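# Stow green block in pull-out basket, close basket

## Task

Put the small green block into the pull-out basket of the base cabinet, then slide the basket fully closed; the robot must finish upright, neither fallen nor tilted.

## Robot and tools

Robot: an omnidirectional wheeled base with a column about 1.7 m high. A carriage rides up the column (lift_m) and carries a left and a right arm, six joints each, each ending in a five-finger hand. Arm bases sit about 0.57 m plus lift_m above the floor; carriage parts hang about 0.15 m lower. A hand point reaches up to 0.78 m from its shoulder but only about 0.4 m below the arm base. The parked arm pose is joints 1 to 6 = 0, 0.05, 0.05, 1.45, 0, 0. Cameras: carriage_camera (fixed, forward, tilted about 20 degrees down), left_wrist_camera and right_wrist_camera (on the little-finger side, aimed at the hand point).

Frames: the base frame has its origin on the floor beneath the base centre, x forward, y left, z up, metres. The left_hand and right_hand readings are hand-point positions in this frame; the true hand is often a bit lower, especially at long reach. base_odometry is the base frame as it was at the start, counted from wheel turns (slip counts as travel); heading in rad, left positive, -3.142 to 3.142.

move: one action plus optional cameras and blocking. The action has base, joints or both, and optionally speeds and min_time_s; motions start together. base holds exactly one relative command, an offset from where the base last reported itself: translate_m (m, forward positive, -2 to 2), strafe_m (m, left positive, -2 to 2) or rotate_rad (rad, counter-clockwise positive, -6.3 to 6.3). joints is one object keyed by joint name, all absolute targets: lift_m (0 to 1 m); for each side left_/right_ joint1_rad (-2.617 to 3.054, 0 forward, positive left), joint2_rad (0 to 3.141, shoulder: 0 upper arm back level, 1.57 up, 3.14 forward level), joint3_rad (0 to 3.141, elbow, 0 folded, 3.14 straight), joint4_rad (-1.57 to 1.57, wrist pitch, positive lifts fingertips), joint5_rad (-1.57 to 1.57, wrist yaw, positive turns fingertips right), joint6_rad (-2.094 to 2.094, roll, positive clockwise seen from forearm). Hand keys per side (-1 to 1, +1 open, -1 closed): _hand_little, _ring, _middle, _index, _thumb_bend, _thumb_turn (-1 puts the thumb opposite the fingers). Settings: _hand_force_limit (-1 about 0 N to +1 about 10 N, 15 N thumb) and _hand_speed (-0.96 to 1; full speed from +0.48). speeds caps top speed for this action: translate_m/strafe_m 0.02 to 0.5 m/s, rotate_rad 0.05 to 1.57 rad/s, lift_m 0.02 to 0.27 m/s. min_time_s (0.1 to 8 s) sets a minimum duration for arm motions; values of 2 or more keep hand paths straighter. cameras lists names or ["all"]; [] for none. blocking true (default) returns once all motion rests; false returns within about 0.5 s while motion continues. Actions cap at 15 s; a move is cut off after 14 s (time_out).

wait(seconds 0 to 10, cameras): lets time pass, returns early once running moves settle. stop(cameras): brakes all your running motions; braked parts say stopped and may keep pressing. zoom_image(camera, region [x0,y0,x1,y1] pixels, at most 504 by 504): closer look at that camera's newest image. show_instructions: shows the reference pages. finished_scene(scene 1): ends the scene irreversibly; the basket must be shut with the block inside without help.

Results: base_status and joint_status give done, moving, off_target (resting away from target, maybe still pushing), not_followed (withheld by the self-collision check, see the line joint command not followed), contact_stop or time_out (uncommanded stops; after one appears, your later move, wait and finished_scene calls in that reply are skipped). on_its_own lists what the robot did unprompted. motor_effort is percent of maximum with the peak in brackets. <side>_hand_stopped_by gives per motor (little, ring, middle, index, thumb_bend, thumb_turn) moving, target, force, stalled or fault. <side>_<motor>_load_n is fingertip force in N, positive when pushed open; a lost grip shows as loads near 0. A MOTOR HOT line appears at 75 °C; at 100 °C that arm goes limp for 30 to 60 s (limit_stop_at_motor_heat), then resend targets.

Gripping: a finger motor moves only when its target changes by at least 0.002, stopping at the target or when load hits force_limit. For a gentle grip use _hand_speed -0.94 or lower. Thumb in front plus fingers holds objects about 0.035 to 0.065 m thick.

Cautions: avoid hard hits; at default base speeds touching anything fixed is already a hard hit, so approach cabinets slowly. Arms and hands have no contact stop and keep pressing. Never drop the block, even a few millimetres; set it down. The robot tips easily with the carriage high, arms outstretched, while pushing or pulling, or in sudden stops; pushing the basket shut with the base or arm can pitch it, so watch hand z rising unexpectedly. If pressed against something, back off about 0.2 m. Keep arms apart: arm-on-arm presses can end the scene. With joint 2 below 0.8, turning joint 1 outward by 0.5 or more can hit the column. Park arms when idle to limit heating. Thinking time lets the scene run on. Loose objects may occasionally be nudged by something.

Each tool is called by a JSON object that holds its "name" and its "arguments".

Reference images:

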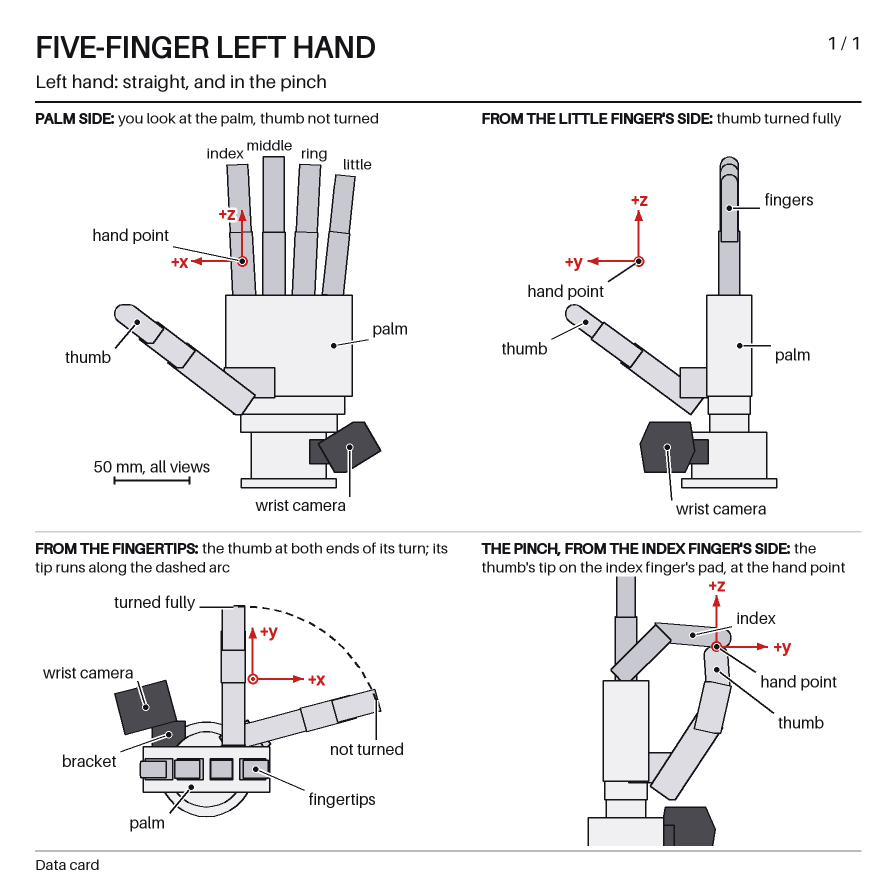

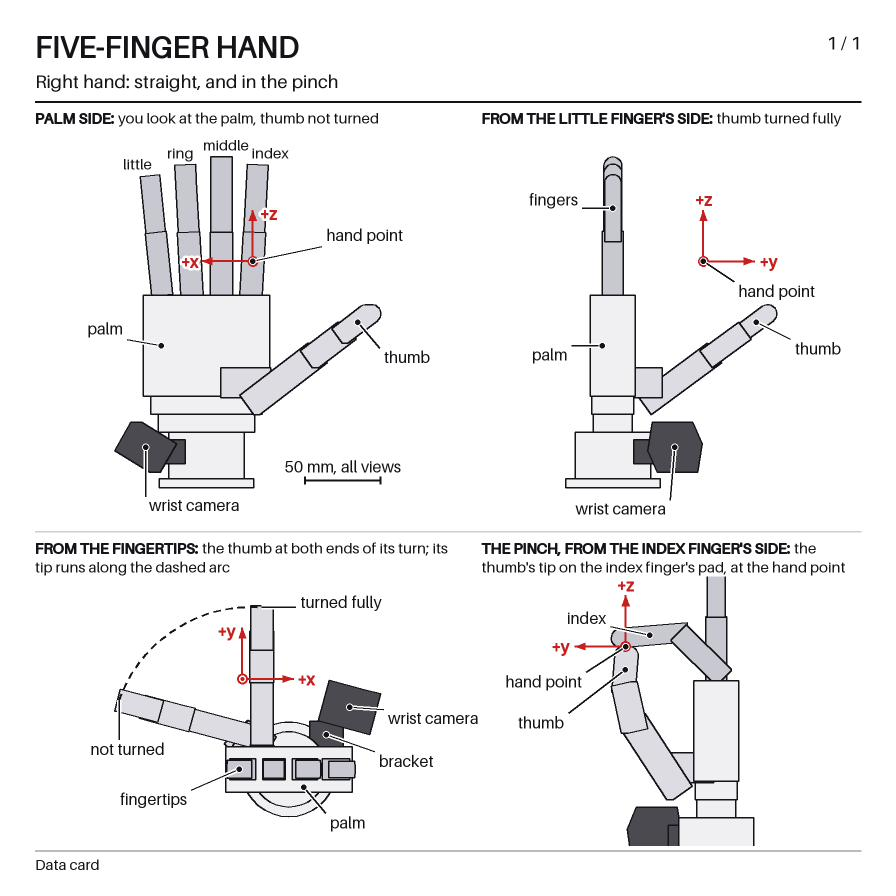

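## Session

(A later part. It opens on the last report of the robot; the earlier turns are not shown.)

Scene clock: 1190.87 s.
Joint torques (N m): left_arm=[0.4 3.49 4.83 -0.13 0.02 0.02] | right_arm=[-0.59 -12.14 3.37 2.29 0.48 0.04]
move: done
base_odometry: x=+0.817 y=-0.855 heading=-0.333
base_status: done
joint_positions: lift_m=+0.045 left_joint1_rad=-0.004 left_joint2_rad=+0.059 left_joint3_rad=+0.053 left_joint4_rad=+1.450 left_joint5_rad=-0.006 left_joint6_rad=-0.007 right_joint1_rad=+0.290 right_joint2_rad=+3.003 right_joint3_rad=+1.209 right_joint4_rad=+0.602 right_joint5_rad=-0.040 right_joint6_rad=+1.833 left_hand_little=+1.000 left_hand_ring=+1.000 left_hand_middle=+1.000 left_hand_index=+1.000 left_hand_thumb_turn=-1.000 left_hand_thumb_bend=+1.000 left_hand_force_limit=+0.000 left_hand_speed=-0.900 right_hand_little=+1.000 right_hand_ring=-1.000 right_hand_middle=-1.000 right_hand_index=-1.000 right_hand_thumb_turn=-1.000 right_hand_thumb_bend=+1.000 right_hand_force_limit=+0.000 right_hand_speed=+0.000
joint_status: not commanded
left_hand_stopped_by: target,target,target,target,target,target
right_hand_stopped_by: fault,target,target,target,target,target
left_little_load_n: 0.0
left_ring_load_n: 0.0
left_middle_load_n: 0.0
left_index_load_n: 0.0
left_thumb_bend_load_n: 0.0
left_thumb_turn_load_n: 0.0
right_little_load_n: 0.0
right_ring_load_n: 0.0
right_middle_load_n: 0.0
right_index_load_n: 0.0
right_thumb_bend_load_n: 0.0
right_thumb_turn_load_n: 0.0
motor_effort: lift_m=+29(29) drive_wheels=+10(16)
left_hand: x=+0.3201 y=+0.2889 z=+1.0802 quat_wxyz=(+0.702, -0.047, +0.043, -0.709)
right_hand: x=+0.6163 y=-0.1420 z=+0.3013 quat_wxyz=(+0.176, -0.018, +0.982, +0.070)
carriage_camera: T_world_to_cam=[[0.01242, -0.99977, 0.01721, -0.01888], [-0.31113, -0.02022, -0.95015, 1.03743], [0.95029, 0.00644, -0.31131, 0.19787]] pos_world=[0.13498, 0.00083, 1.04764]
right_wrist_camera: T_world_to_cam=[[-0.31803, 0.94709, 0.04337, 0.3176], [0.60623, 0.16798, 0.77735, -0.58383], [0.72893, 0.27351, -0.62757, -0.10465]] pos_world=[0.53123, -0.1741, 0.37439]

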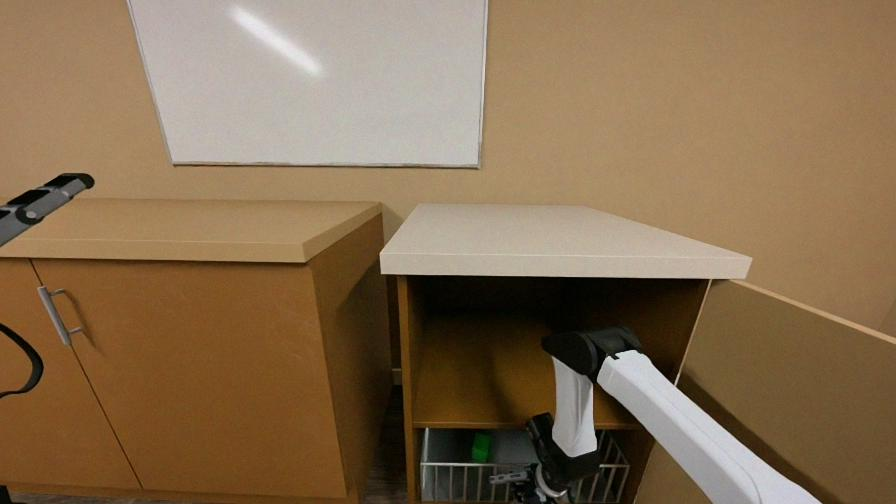

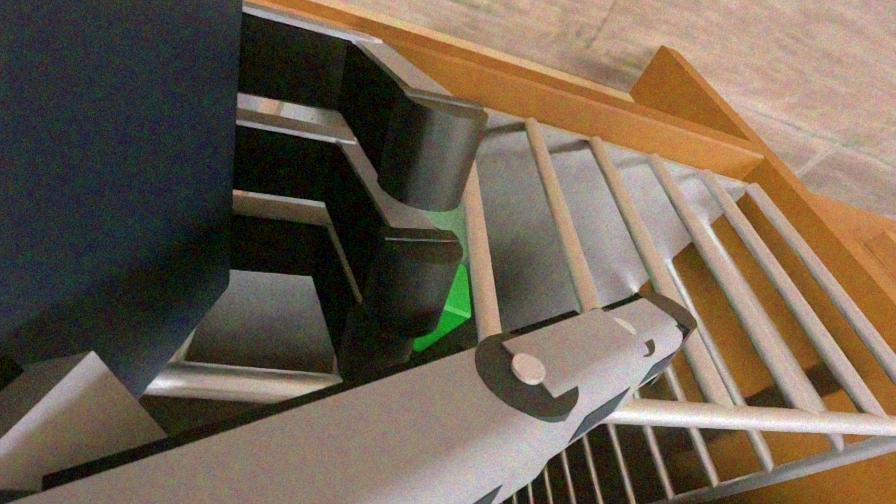

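{"name": "move", "arguments": {"base": {"translate_m": 0.03}, "speeds": {"translate_m": 0.03}, "cameras": ["carriage_camera", "right_wrist_camera"]}}

{"name": "zoom_image", "arguments": {"camera": "right_wrist_camera", "region": [640, 40, 890, 290]}}

Scene clock: 1197.17 s.
Joint torques (N m): left_arm=[0.42 3.48 4.82 -0.1 0.02 0.03] | right_arm=[-1.54 -12.55 7.36 2.15 0.6 0.03]
move: done
base_odometry: x=+0.845 y=-0.865 heading=-0.333
base_status: done
joint_positions: lift_m=+0.045 left_joint1_rad=-0.004 left_joint2_rad=+0.059 left_joint3_rad=+0.053 left_joint4_rad=+1.449 left_joint5_rad=-0.006 left_joint6_rad=-0.007 right_joint1_rad=+0.301 right_joint2_rad=+3.012 right_joint3_rad=+1.157 right_joint4_rad=+0.605 right_joint5_rad=-0.051 right_joint6_rad=+1.833 left_hand_little=+1.000 left_hand_ring=+1.000 left_hand_middle=+1.000 left_hand_index=+1.000 left_hand_thumb_turn=-1.000 left_hand_thumb_bend=+1.000 left_hand_force_limit=+0.000 left_hand_speed=-0.900 right_hand_little=+1.000 right_hand_ring=-1.000 right_hand_middle=-1.000 right_hand_index=-1.000 right_hand_thumb_turn=-1.000 right_hand_thumb_bend=+1.000 right_hand_force_limit=+0.000 right_hand_speed=+0.000
joint_status: not commanded
left_hand_stopped_by: target,target,target,target,target,target
right_hand_stopped_by: fault,target,target,target,target,target
left_little_load_n: 0.0
left_ring_load_n: 0.0
left_middle_load_n: 0.0
left_index_load_n: 0.0
left_thumb_bend_load_n: 0.0
left_thumb_turn_load_n: 0.0
right_little_load_n: 0.0
right_ring_load_n: 0.0
right_middle_load_n: 0.0
right_index_load_n: 0.0
right_thumb_bend_load_n: 0.0
right_thumb_turn_load_n: 0.0
motor_effort: lift_m=+28(29) drive_wheels=+10(18)
left_hand: x=+0.3202 y=+0.2889 z=+1.0802 quat_wxyz=(+0.702, -0.047, +0.043, -0.709)
right_hand: x=+0.5864 y=-0.1443 z=+0.2921 quat_wxyz=(+0.146, -0.023, +0.987, +0.068)
carriage_camera: T_world_to_cam=[[0.01242, -0.99977, 0.01721, -0.01888], [-0.31113, -0.02022, -0.95015, 1.03743], [0.95029, 0.00644, -0.31131, 0.19787]] pos_world=[0.13498, 0.00083, 1.04764]
right_wrist_camera: T_world_to_cam=[[-0.32884, 0.94274, 0.05567, 0.3128], [0.64778, 0.18227, 0.7397, -0.56952], [0.6872, 0.27931, -0.67063, -0.05008]] pos_world=[0.5062, -0.1771, 0.37027]

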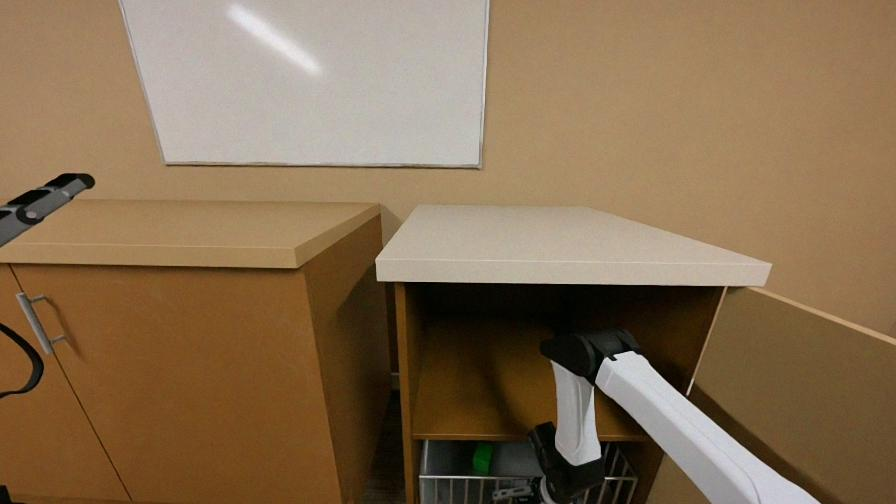

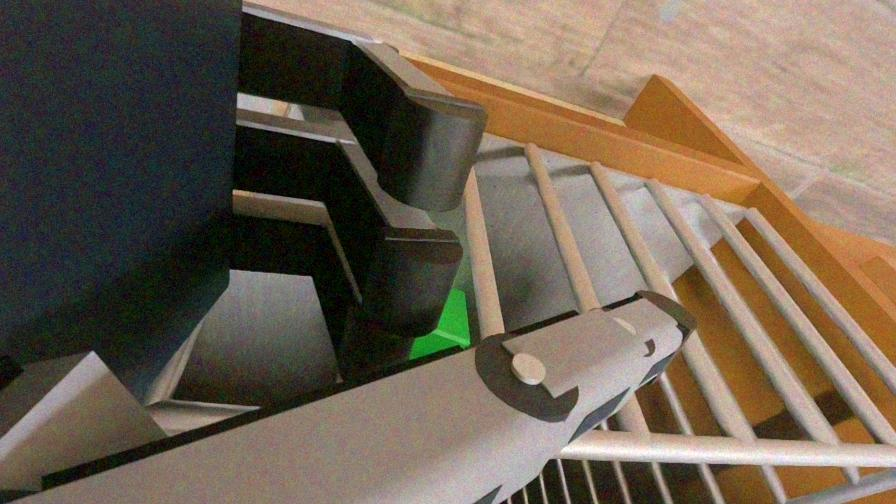

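Scaled by 2.016.

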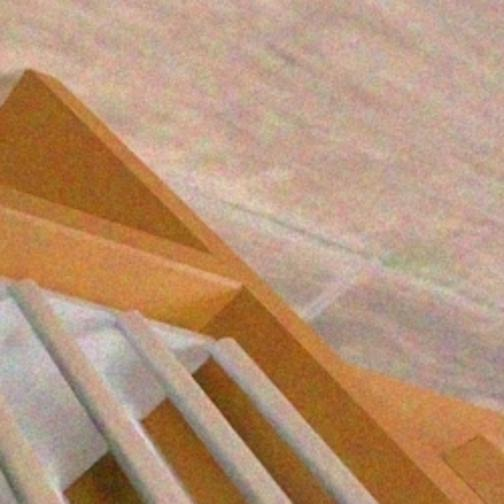

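{"name": "move", "arguments": {"base": {"translate_m": -0.17}, "speeds": {"translate_m": 0.06}}}

{"name": "move", "arguments": {"joints": {"right_joint1_rad": 0.285, "right_joint2_rad": 3.11, "right_joint3_rad": 1.327, "right_joint4_rad": 0.823, "right_joint5_rad": 0, "right_joint6_rad": 1.84}, "min_time_s": 2.5, "cameras": ["carriage_camera", "right_wrist_camera"]}}

{"name": "zoom_image", "arguments": {"camera": "carriage_camera", "region": [400, 340, 540, 480]}}

{"name": "zoom_image", "arguments": {"camera": "right_wrist_camera", "region": [440, 100, 840, 500]}}

Scene clock: 1233.07 s.
Joint torques (N m): left_arm=[0.43 3.51 4.88 -0.1 0.02 0.02] | right_arm=[-0.7 -13.33 2.17 1.43 0.14 0.05]
move: done
base_odometry: x=+0.685 y=-0.809 heading=-0.333
base_status: done
joint_positions: lift_m=+0.045 left_joint1_rad=-0.004 left_joint2_rad=+0.059 left_joint3_rad=+0.053 left_joint4_rad=+1.450 left_joint5_rad=-0.006 left_joint6_rad=-0.007 right_joint1_rad=+0.292 right_joint2_rad=+3.012 right_joint3_rad=+1.226 right_joint4_rad=+0.709 right_joint5_rad=-0.009 right_joint6_rad=+1.833 left_hand_little=+1.000 left_hand_ring=+1.000 left_hand_middle=+1.000 left_hand_index=+1.000 left_hand_thumb_turn=-1.000 left_hand_thumb_bend=+1.000 left_hand_force_limit=+0.000 left_hand_speed=-0.900 right_hand_little=+1.000 right_hand_ring=-1.000 right_hand_middle=-1.000 right_hand_index=-1.000 right_hand_thumb_turn=-1.000 right_hand_thumb_bend=+1.000 right_hand_force_limit=+0.000 right_hand_speed=+0.000
joint_status: not commanded
left_hand_stopped_by: target,target,target,target,target,target
right_hand_stopped_by: fault,target,target,target,target,target
left_little_load_n: 0.0
left_ring_load_n: 0.0
left_middle_load_n: 0.0
left_index_load_n: 0.0
left_thumb_bend_load_n: 0.0
left_thumb_turn_load_n: 0.0
right_little_load_n: 0.0
right_ring_load_n: 0.0
right_middle_load_n: 0.0
right_index_load_n: 0.0
right_thumb_bend_load_n: 0.0
right_thumb_turn_load_n: 0.0
motor_effort: lift_m=+28(29) drive_wheels=+0(13)
left_hand: x=+0.3200 y=+0.2889 z=+1.0803 quat_wxyz=(+0.702, -0.047, +0.043, -0.709)
right_hand: x=+0.6454 y=-0.1386 z=+0.3153 quat_wxyz=(+0.234, -0.016, +0.970, +0.071)
pictures: none

Scene clock: 1235.87 s.
Joint torques (N m): left_arm=[0.42 3.51 4.81 -0.12 0.01 0.03] | right_arm=[-0.73 -10.32 2.66 1.62 0.15 0.05]
move: done
base_odometry: x=+0.685 y=-0.809 heading=-0.333
base_status: not commanded
joint_positions: lift_m=+0.045 left_joint1_rad=-0.004 left_joint2_rad=+0.059 left_joint3_rad=+0.053 left_joint4_rad=+1.450 left_joint5_rad=-0.006 left_joint6_rad=-0.007 right_joint1_rad=+0.292 right_joint2_rad=+3.089 right_joint3_rad=+1.316 right_joint4_rad=+0.811 right_joint5_rad=-0.009 right_joint6_rad=+1.833 left_hand_little=+1.000 left_hand_ring=+1.000 left_hand_middle=+1.000 left_hand_index=+1.000 left_hand_thumb_turn=-1.000 left_hand_thumb_bend=+1.000 left_hand_force_limit=+0.000 left_hand_speed=-0.900 right_hand_little=+1.000 right_hand_ring=-1.000 right_hand_middle=-1.000 right_hand_index=-1.000 right_hand_thumb_turn=-1.000 right_hand_thumb_bend=+1.000 right_hand_force_limit=+0.000 right_hand_speed=+0.000
joint_status: all done
left_hand_stopped_by: target,target,target,target,target,target
right_hand_stopped_by: fault,target,target,target,target,target
left_little_load_n: 0.0
left_ring_load_n: 0.0
left_middle_load_n: 0.0
left_index_load_n: 0.0
left_thumb_bend_load_n: 0.0
left_thumb_turn_load_n: 0.0
right_little_load_n: 0.0
right_ring_load_n: 0.0
right_middle_load_n: 0.0
right_index_load_n: 0.0
right_thumb_bend_load_n: 0.0
right_thumb_turn_load_n: 0.0
motor_effort: lift_m=+28(29) drive_wheels=+1(3)
left_hand: x=+0.3200 y=+0.2889 z=+1.0803 quat_wxyz=(+0.702, -0.047, +0.043, -0.709)
right_hand: x=+0.6726 y=-0.1304 z=+0.3156 quat_wxyz=(+0.287, -0.016, +0.954, +0.086)
carriage_camera: T_world_to_cam=[[0.01242, -0.99977, 0.01721, -0.01888], [-0.31113, -0.02022, -0.95015, 1.03743], [0.95029, 0.00644, -0.31131, 0.19787]] pos_world=[0.13498, 0.00083, 1.04764]
right_wrist_camera: T_world_to_cam=[[-0.31194, 0.95005, 0.0099, 0.33078], [0.41603, 0.12722, 0.90041, -0.54732], [0.85417, 0.285, -0.43493, -0.28342]] pos_world=[0.57297, -0.16385, 0.36627]

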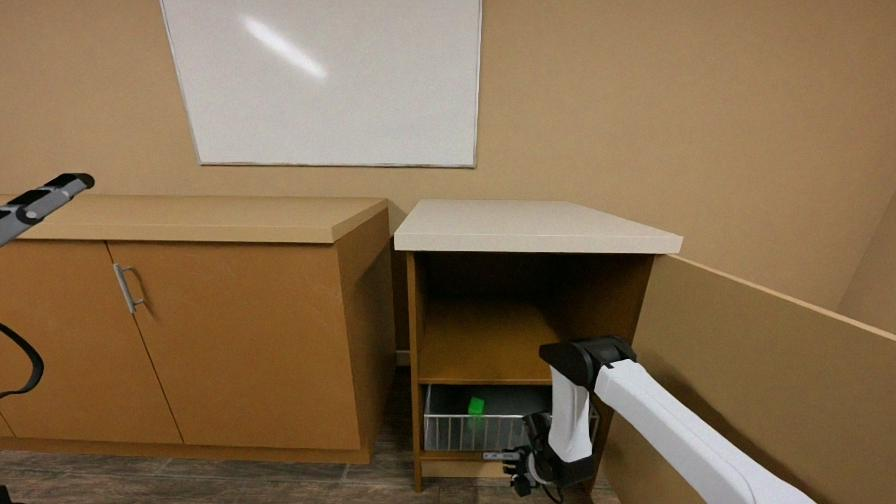

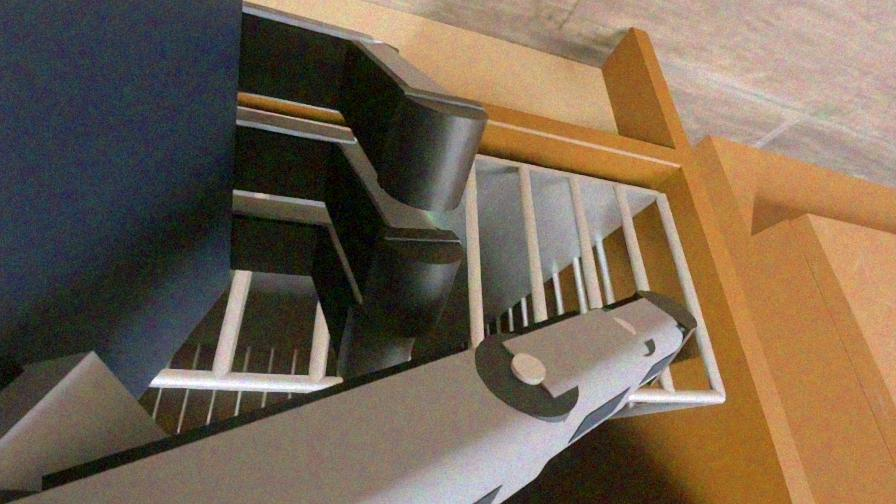

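Scaled by 3.600.

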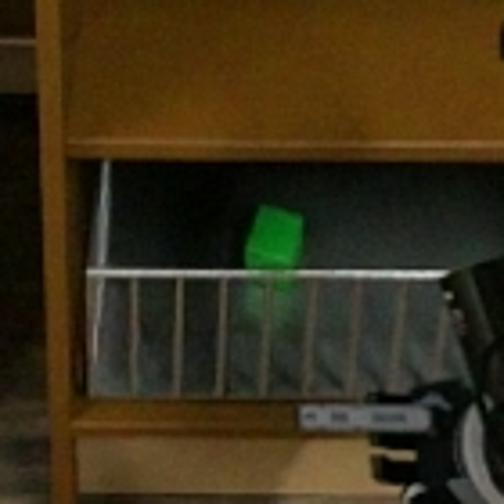

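Scaled by 1.260.

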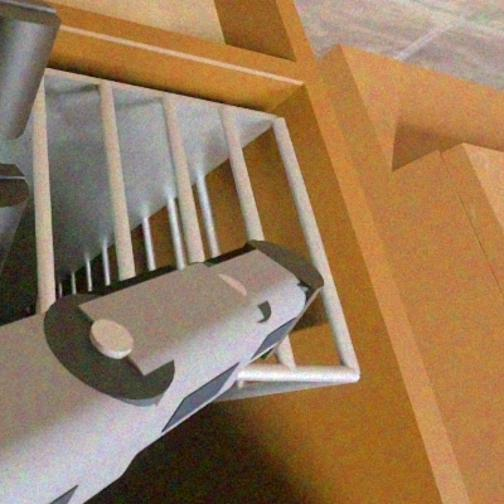

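{"name": "move", "arguments": {"base": {"translate_m": 0.12}, "speeds": {"translate_m": 0.03}, "cameras": ["carriage_camera", "right_wrist_camera"]}}

{"name": "zoom_image", "arguments": {"camera": "right_wrist_camera", "region": [640, 40, 890, 290]}}

Scene clock: 1243.70 s.
Joint torques (N m): left_arm=[0.43 3.54 4.7 -0.17 0.02 0.02] | right_arm=[-0.58 -12.48 3.33 2.34 0.26 0.04]
move: done
base_odometry: x=+0.798 y=-0.848 heading=-0.332
base_status: done
joint_positions: lift_m=+0.045 left_joint1_rad=-0.004 left_joint2_rad=+0.059 left_joint3_rad=+0.053 left_joint4_rad=+1.450 left_joint5_rad=-0.006 left_joint6_rad=-0.007 right_joint1_rad=+0.290 right_joint2_rad=+3.115 right_joint3_rad=+1.303 right_joint4_rad=+0.717 right_joint5_rad=-0.020 right_joint6_rad=+1.833 left_hand_little=+1.000 left_hand_ring=+1.000 left_hand_middle=+1.000 left_hand_index=+1.000 left_hand_thumb_turn=-1.000 left_hand_thumb_bend=+1.000 left_hand_force_limit=+0.000 left_hand_speed=-0.900 right_hand_little=+1.000 right_hand_ring=-1.000 right_hand_middle=-1.000 right_hand_index=-1.000 right_hand_thumb_turn=-1.000 right_hand_thumb_bend=+1.000 right_hand_force_limit=+0.000 right_hand_speed=+0.000
joint_status: not commanded
left_hand_stopped_by: target,target,target,target,target,target
right_hand_stopped_by: fault,target,target,target,target,target
left_little_load_n: 0.0
left_ring_load_n: 0.0
left_middle_load_n: 0.0
left_index_load_n: 0.0
left_thumb_bend_load_n: 0.0
left_thumb_turn_load_n: 0.0
right_little_load_n: 0.0
right_ring_load_n: 0.0
right_middle_load_n: 0.0
right_index_load_n: -0.5
right_thumb_bend_load_n: 0.0
right_thumb_turn_load_n: 0.0
motor_effort: lift_m=+28(29) drive_wheels=+8(14)
left_hand: x=+0.3200 y=+0.2889 z=+1.0803 quat_wxyz=(+0.702, -0.047, +0.043, -0.709)
right_hand: x=+0.6369 y=-0.1398 z=+0.2857 quat_wxyz=(+0.224, -0.016, +0.972, +0.073)
carriage_camera: T_world_to_cam=[[0.01242, -0.99977, 0.01721, -0.01888], [-0.31113, -0.02022, -0.95015, 1.03743], [0.95029, 0.00644, -0.31131, 0.19787]] pos_world=[0.13498, 0.00083, 1.04764]
right_wrist_camera: T_world_to_cam=[[-0.31346, 0.94934, 0.02229, 0.32618], [0.52791, 0.1547, 0.8351, -0.553], [0.78934, 0.27354, -0.54965, -0.19083]] pos_world=[0.54481, -0.17191, 0.34965]

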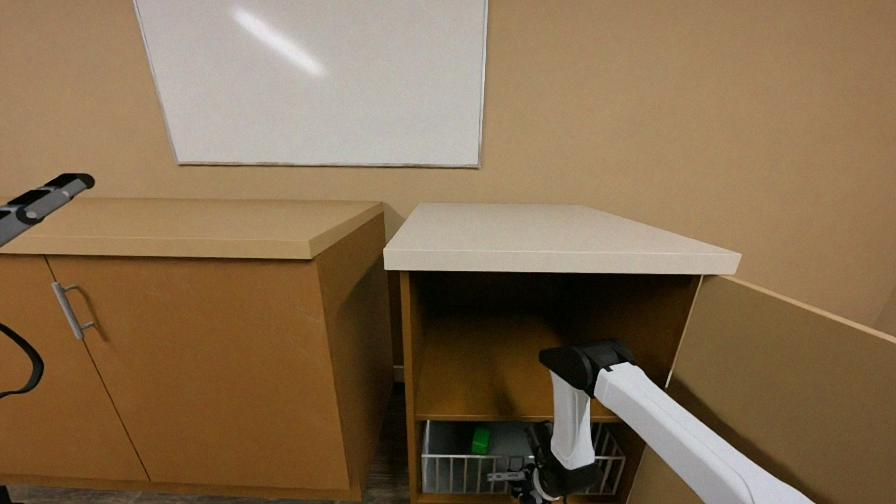

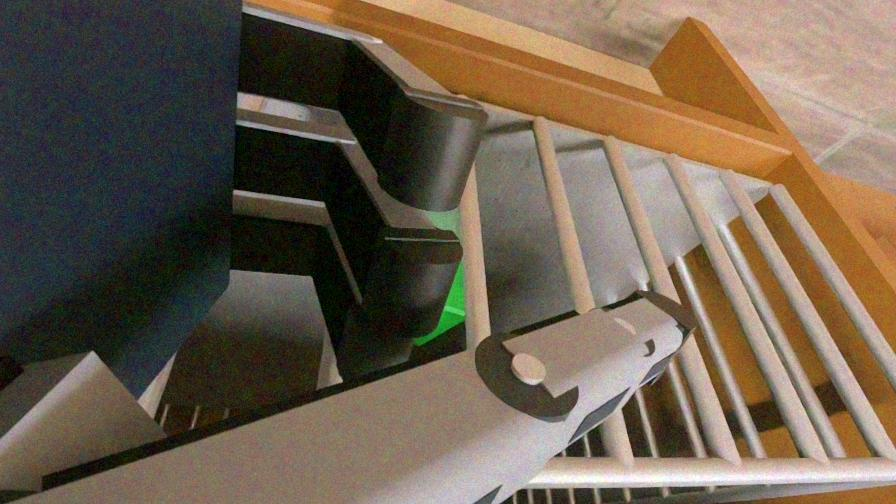

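Scaled by 2.016.

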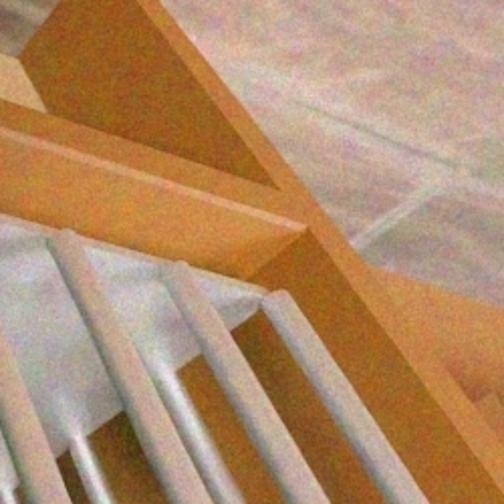

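{"name": "move", "arguments": {"base": {"translate_m": 0.03}, "speeds": {"translate_m": 0.03}, "cameras": ["carriage_camera", "right_wrist_camera"]}}

{"name": "zoom_image", "arguments": {"camera": "right_wrist_camera", "region": [640, 40, 890, 290]}}

Scene clock: 1249.40 s.
Joint torques (N m): left_arm=[0.42 3.44 4.72 -0.15 0.02 0.02] | right_arm=[-0.55 -13.3 4.34 2.84 0.58 0.04]
move: done
base_odometry: x=+0.827 y=-0.857 heading=-0.332
base_status: done
joint_positions: lift_m=+0.045 left_joint1_rad=-0.004 left_joint2_rad=+0.059 left_joint3_rad=+0.053 left_joint4_rad=+1.450 left_joint5_rad=-0.006 left_joint6_rad=-0.007 right_joint1_rad=+0.290 right_joint2_rad=+3.127 right_joint3_rad=+1.287 right_joint4_rad=+0.650 right_joint5_rad=-0.048 right_joint6_rad=+1.833 left_hand_little=+1.000 left_hand_ring=+1.000 left_hand_middle=+1.000 left_hand_index=+1.000 left_hand_thumb_turn=-1.000 left_hand_thumb_bend=+1.000 left_hand_force_limit=+0.000 left_hand_speed=-0.900 right_hand_little=+1.000 right_hand_ring=-1.000 right_hand_middle=-1.000 right_hand_index=-1.000 right_hand_thumb_turn=-1.000 right_hand_thumb_bend=+1.000 right_hand_force_limit=+0.000 right_hand_speed=+0.000
joint_status: not commanded
left_hand_stopped_by: target,target,target,target,target,target
right_hand_stopped_by: fault,target,target,target,target,target
left_little_load_n: 0.0
left_ring_load_n: 0.0
left_middle_load_n: 0.0
left_index_load_n: 0.0
left_thumb_bend_load_n: 0.0
left_thumb_turn_load_n: 0.0
right_little_load_n: 0.0
right_ring_load_n: 0.0
right_middle_load_n: 0.0
right_index_load_n: 0.0
right_thumb_bend_load_n: 0.0
right_thumb_turn_load_n: 0.0
motor_effort: lift_m=+28(28) drive_wheels=+9(19)
left_hand: x=+0.3200 y=+0.2889 z=+1.0803 quat_wxyz=(+0.702, -0.047, +0.043, -0.709)
right_hand: x=+0.6077 y=-0.1428 z=+0.2698 quat_wxyz=(+0.176, -0.019, +0.981, +0.074)
carriage_camera: T_world_to_cam=[[0.01242, -0.99977, 0.01721, -0.01888], [-0.31113, -0.02022, -0.95015, 1.03743], [0.95029, 0.00644, -0.31131, 0.19787]] pos_world=[0.13498, 0.00083, 1.04764]
right_wrist_camera: T_world_to_cam=[[-0.32116, 0.94563, 0.05136, 0.31655], [0.60523, 0.16324, 0.77913, -0.55458], [0.72839, 0.28131, -0.62475, -0.11728]] pos_world=[0.52274, -0.17582, 0.34256]

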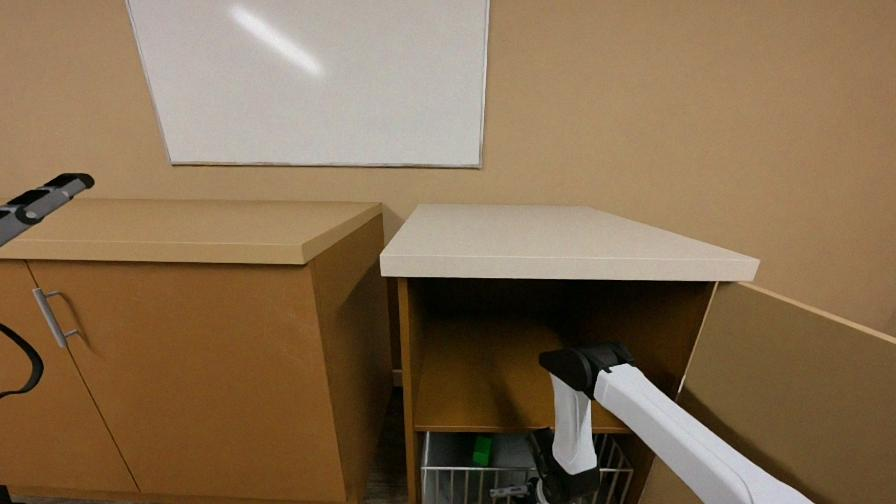

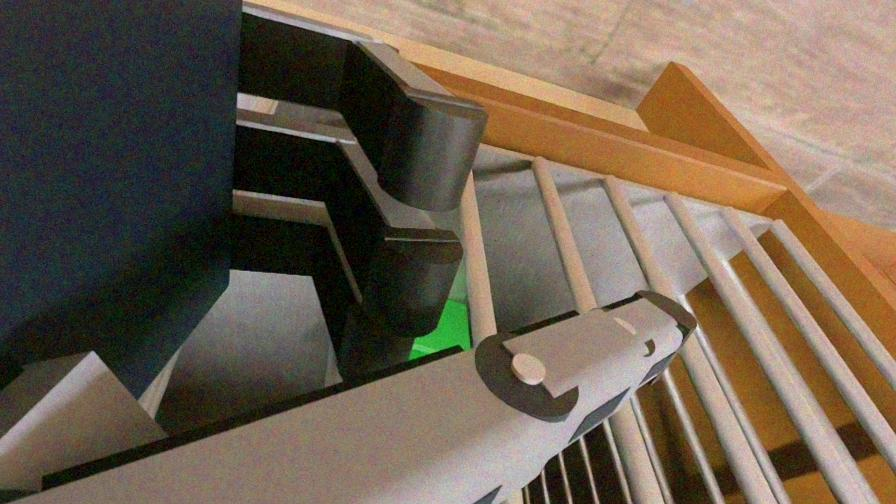

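Scaled by 2.016.

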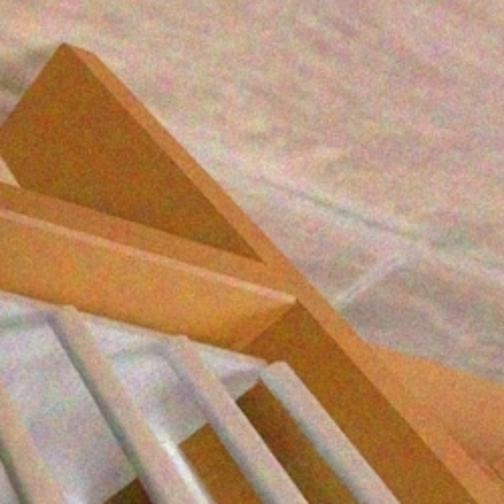

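{"name": "move", "arguments": {"base": {"translate_m": -0.4}, "speeds": {"translate_m": 0.08}}}

{"name": "move", "arguments": {"joints": {"lift_m": 0.2, "right_joint1_rad": 0.1, "right_joint2_rad": 2.0, "right_joint3_rad": 1.3, "right_joint4_rad": 0.8, "right_joint5_rad": 0, "right_joint6_rad": 0.8}, "min_time_s": 3}}

{"name": "move", "arguments": {"joints": {"right_joint1_rad": 0, "right_joint2_rad": 0.05, "right_joint3_rad": 0.05, "right_joint4_rad": 1.45, "right_joint5_rad": 0, "right_joint6_rad": 0}, "min_time_s": 4, "cameras": ["carriage_camera"]}}

{"name": "zoom_image", "arguments": {"camera": "carriage_camera", "region": [380, 300, 620, 500]}}

Scene clock: 1261.20 s.
Joint torques (N m): left_arm=[0.4 3.48 4.79 -0.12 0.02 0.03] | right_arm=[-0.58 -13.89 2.14 1.57 0.15 0.05]
move: done
base_odometry: x=+0.449 y=-0.727 heading=-0.331
base_status: done
joint_positions: lift_m=+0.045 left_joint1_rad=-0.004 left_joint2_rad=+0.059 left_joint3_rad=+0.053 left_joint4_rad=+1.451 left_joint5_rad=-0.005 left_joint6_rad=-0.007 right_joint1_rad=+0.290 right_joint2_rad=+3.127 right_joint3_rad=+1.319 right_joint4_rad=+0.813 right_joint5_rad=-0.009 right_joint6_rad=+1.833 left_hand_little=+1.000 left_hand_ring=+1.000 left_hand_middle=+1.000 left_hand_index=+1.000 left_hand_thumb_turn=-1.000 left_hand_thumb_bend=+1.000 left_hand_force_limit=+0.000 left_hand_speed=-0.900 right_hand_little=+1.000 right_hand_ring=-1.000 right_hand_middle=-1.000 right_hand_index=-1.000 right_hand_thumb_turn=-1.000 right_hand_thumb_bend=+1.000 right_hand_force_limit=+0.000 right_hand_speed=+0.000
joint_status: not commanded
left_hand_stopped_by: target,target,target,target,target,target
right_hand_stopped_by: fault,target,target,target,target,target
left_little_load_n: 0.0
left_ring_load_n: 0.0
left_middle_load_n: 0.0
left_index_load_n: 0.0
left_thumb_bend_load_n: 0.0
left_thumb_turn_load_n: 0.0
right_little_load_n: 0.0
right_ring_load_n: 0.0
right_middle_load_n: 0.0
right_index_load_n: 0.0
right_thumb_bend_load_n: 0.0
right_thumb_turn_load_n: 0.0
motor_effort: lift_m=+28(29) drive_wheels=+1(11)
left_hand: x=+0.3199 y=+0.2888 z=+1.0803 quat_wxyz=(+0.702, -0.047, +0.043, -0.709)
right_hand: x=+0.6588 y=-0.1355 z=+0.2994 quat_wxyz=(+0.272, -0.015, +0.959, +0.082)
pictures: none

Scene clock: 1264.50 s.
Joint torques (N m): left_arm=[0.42 3.66 4.93 -0.12 0.02 0.03] | right_arm=[-0.7 -16.76 5.74 2 0.18 -0.12]
move: done
base_odometry: x=+0.449 y=-0.727 heading=-0.331
base_status: not commanded
joint_positions: lift_m=+0.200 left_joint1_rad=-0.004 left_joint2_rad=+0.057 left_joint3_rad=+0.051 left_joint4_rad=+1.451 left_joint5_rad=-0.005 left_joint6_rad=-0.007 right_joint1_rad=+0.107 right_joint2_rad=+2.039 right_joint3_rad=+1.314 right_joint4_rad=+0.813 right_joint5_rad=-0.008 right_joint6_rad=+0.813 left_hand_little=+1.000 left_hand_ring=+1.000 left_hand_middle=+1.000 left_hand_index=+1.000 left_hand_thumb_turn=-1.000 left_hand_thumb_bend=+1.000 left_hand_force_limit=+0.000 left_hand_speed=-0.900 right_hand_little=+1.000 right_hand_ring=-1.000 right_hand_middle=-1.000 right_hand_index=-1.000 right_hand_thumb_turn=-1.000 right_hand_thumb_bend=+1.000 right_hand_force_limit=+0.000 right_hand_speed=+0.000
joint_status: all done
left_hand_stopped_by: target,target,target,target,target,target
right_hand_stopped_by: fault,target,target,target,target,target
left_little_load_n: 0.0
left_ring_load_n: 0.0
left_middle_load_n: 0.0
left_index_load_n: 0.0
left_thumb_bend_load_n: 0.0
left_thumb_turn_load_n: 0.0
right_little_load_n: 0.0
right_ring_load_n: 0.0
right_middle_load_n: 0.0
right_index_load_n: 0.0
right_thumb_bend_load_n: 0.0
right_thumb_turn_load_n: 0.0
motor_effort: lift_m=+28(41) drive_wheels=-1(3)
left_hand: x=+0.3199 y=+0.2888 z=+1.2348 quat_wxyz=(+0.702, -0.047, +0.043, -0.709)
right_hand: x=+0.8445 y=-0.1857 z=+1.0252 quat_wxyz=(+0.700, -0.286, +0.612, -0.233)
pictures: none

Scene clock: 1268.80 s.
Joint torques (N m): left_arm=[0.42 3.67 4.93 -0.12 0.01 0.02] | right_arm=[-0.76 2.93 4.41 0.23 0.18 -0.15]
move: done
base_odometry: x=+0.449 y=-0.727 heading=-0.331
base_status: not commanded
joint_positions: lift_m=+0.200 left_joint1_rad=-0.004 left_joint2_rad=+0.057 left_joint3_rad=+0.051 left_joint4_rad=+1.451 left_joint5_rad=-0.005 left_joint6_rad=-0.007 right_joint1_rad=+0.007 right_joint2_rad=+0.061 right_joint3_rad=+0.061 right_joint4_rad=+1.437 right_joint5_rad=-0.007 right_joint6_rad=+0.012 left_hand_little=+1.000 left_hand_ring=+1.000 left_hand_middle=+1.000 left_hand_index=+1.000 left_hand_thumb_turn=-1.000 left_hand_thumb_bend=+1.000 left_hand_force_limit=+0.000 left_hand_speed=-0.900 right_hand_little=+1.000 right_hand_ring=-1.000 right_hand_middle=-1.000 right_hand_index=-1.000 right_hand_thumb_turn=-1.000 right_hand_thumb_bend=+1.000 right_hand_force_limit=+0.000 right_hand_speed=+0.000
joint_status: all done
left_hand_stopped_by: target,target,target,target,target,target
right_hand_stopped_by: fault,target,target,target,target,target
left_little_load_n: 0.0
left_ring_load_n: 0.0
left_middle_load_n: 0.0
left_index_load_n: 0.0
left_thumb_bend_load_n: 0.0
left_thumb_turn_load_n: 0.0
right_little_load_n: 0.0
right_ring_load_n: 0.0
right_middle_load_n: 0.0
right_index_load_n: 0.0
right_thumb_bend_load_n: 0.0
right_thumb_turn_load_n: 0.0
motor_effort: lift_m=+28(29) drive_wheels=-1(3)
left_hand: x=+0.3199 y=+0.2888 z=+1.2348 quat_wxyz=(+0.702, -0.047, +0.043, -0.709)
right_hand: x=+0.3208 y=-0.2858 z=+1.2364 quat_wxyz=(+0.713, -0.049, +0.045, -0.698)
carriage_camera: T_world_to_cam=[[0.01242, -0.99977, 0.01721, -0.02154], [-0.31113, -0.02022, -0.95015, 1.18471], [0.95029, 0.00644, -0.31131, 0.24612]] pos_world=[0.13498, 0.00083, 1.20264]

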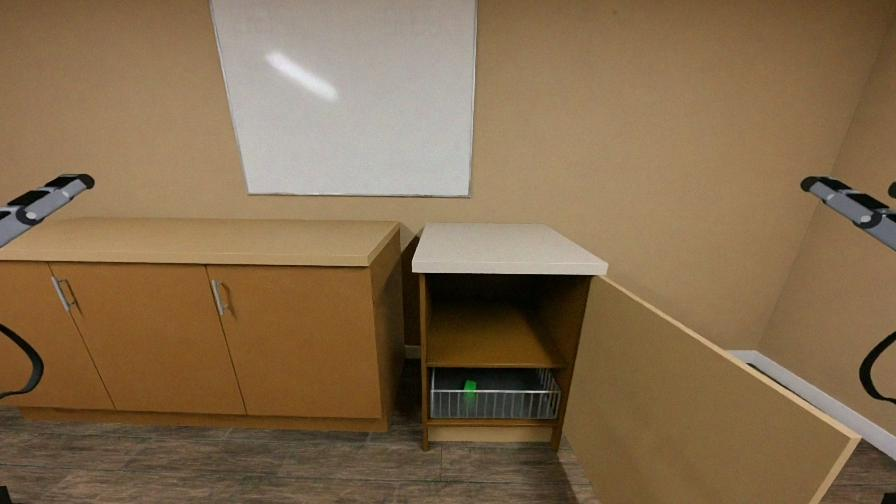

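Scaled by 2.100.

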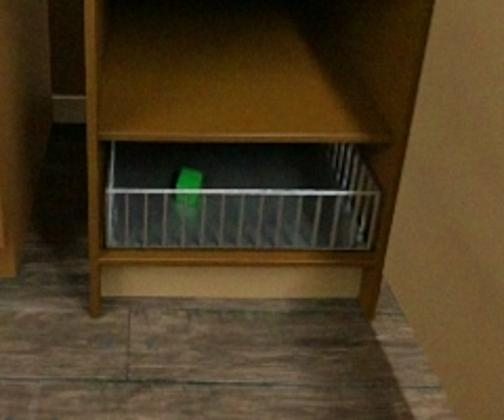

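{"name": "finished_scene", "arguments": {}}

The scene is finished: the task was done.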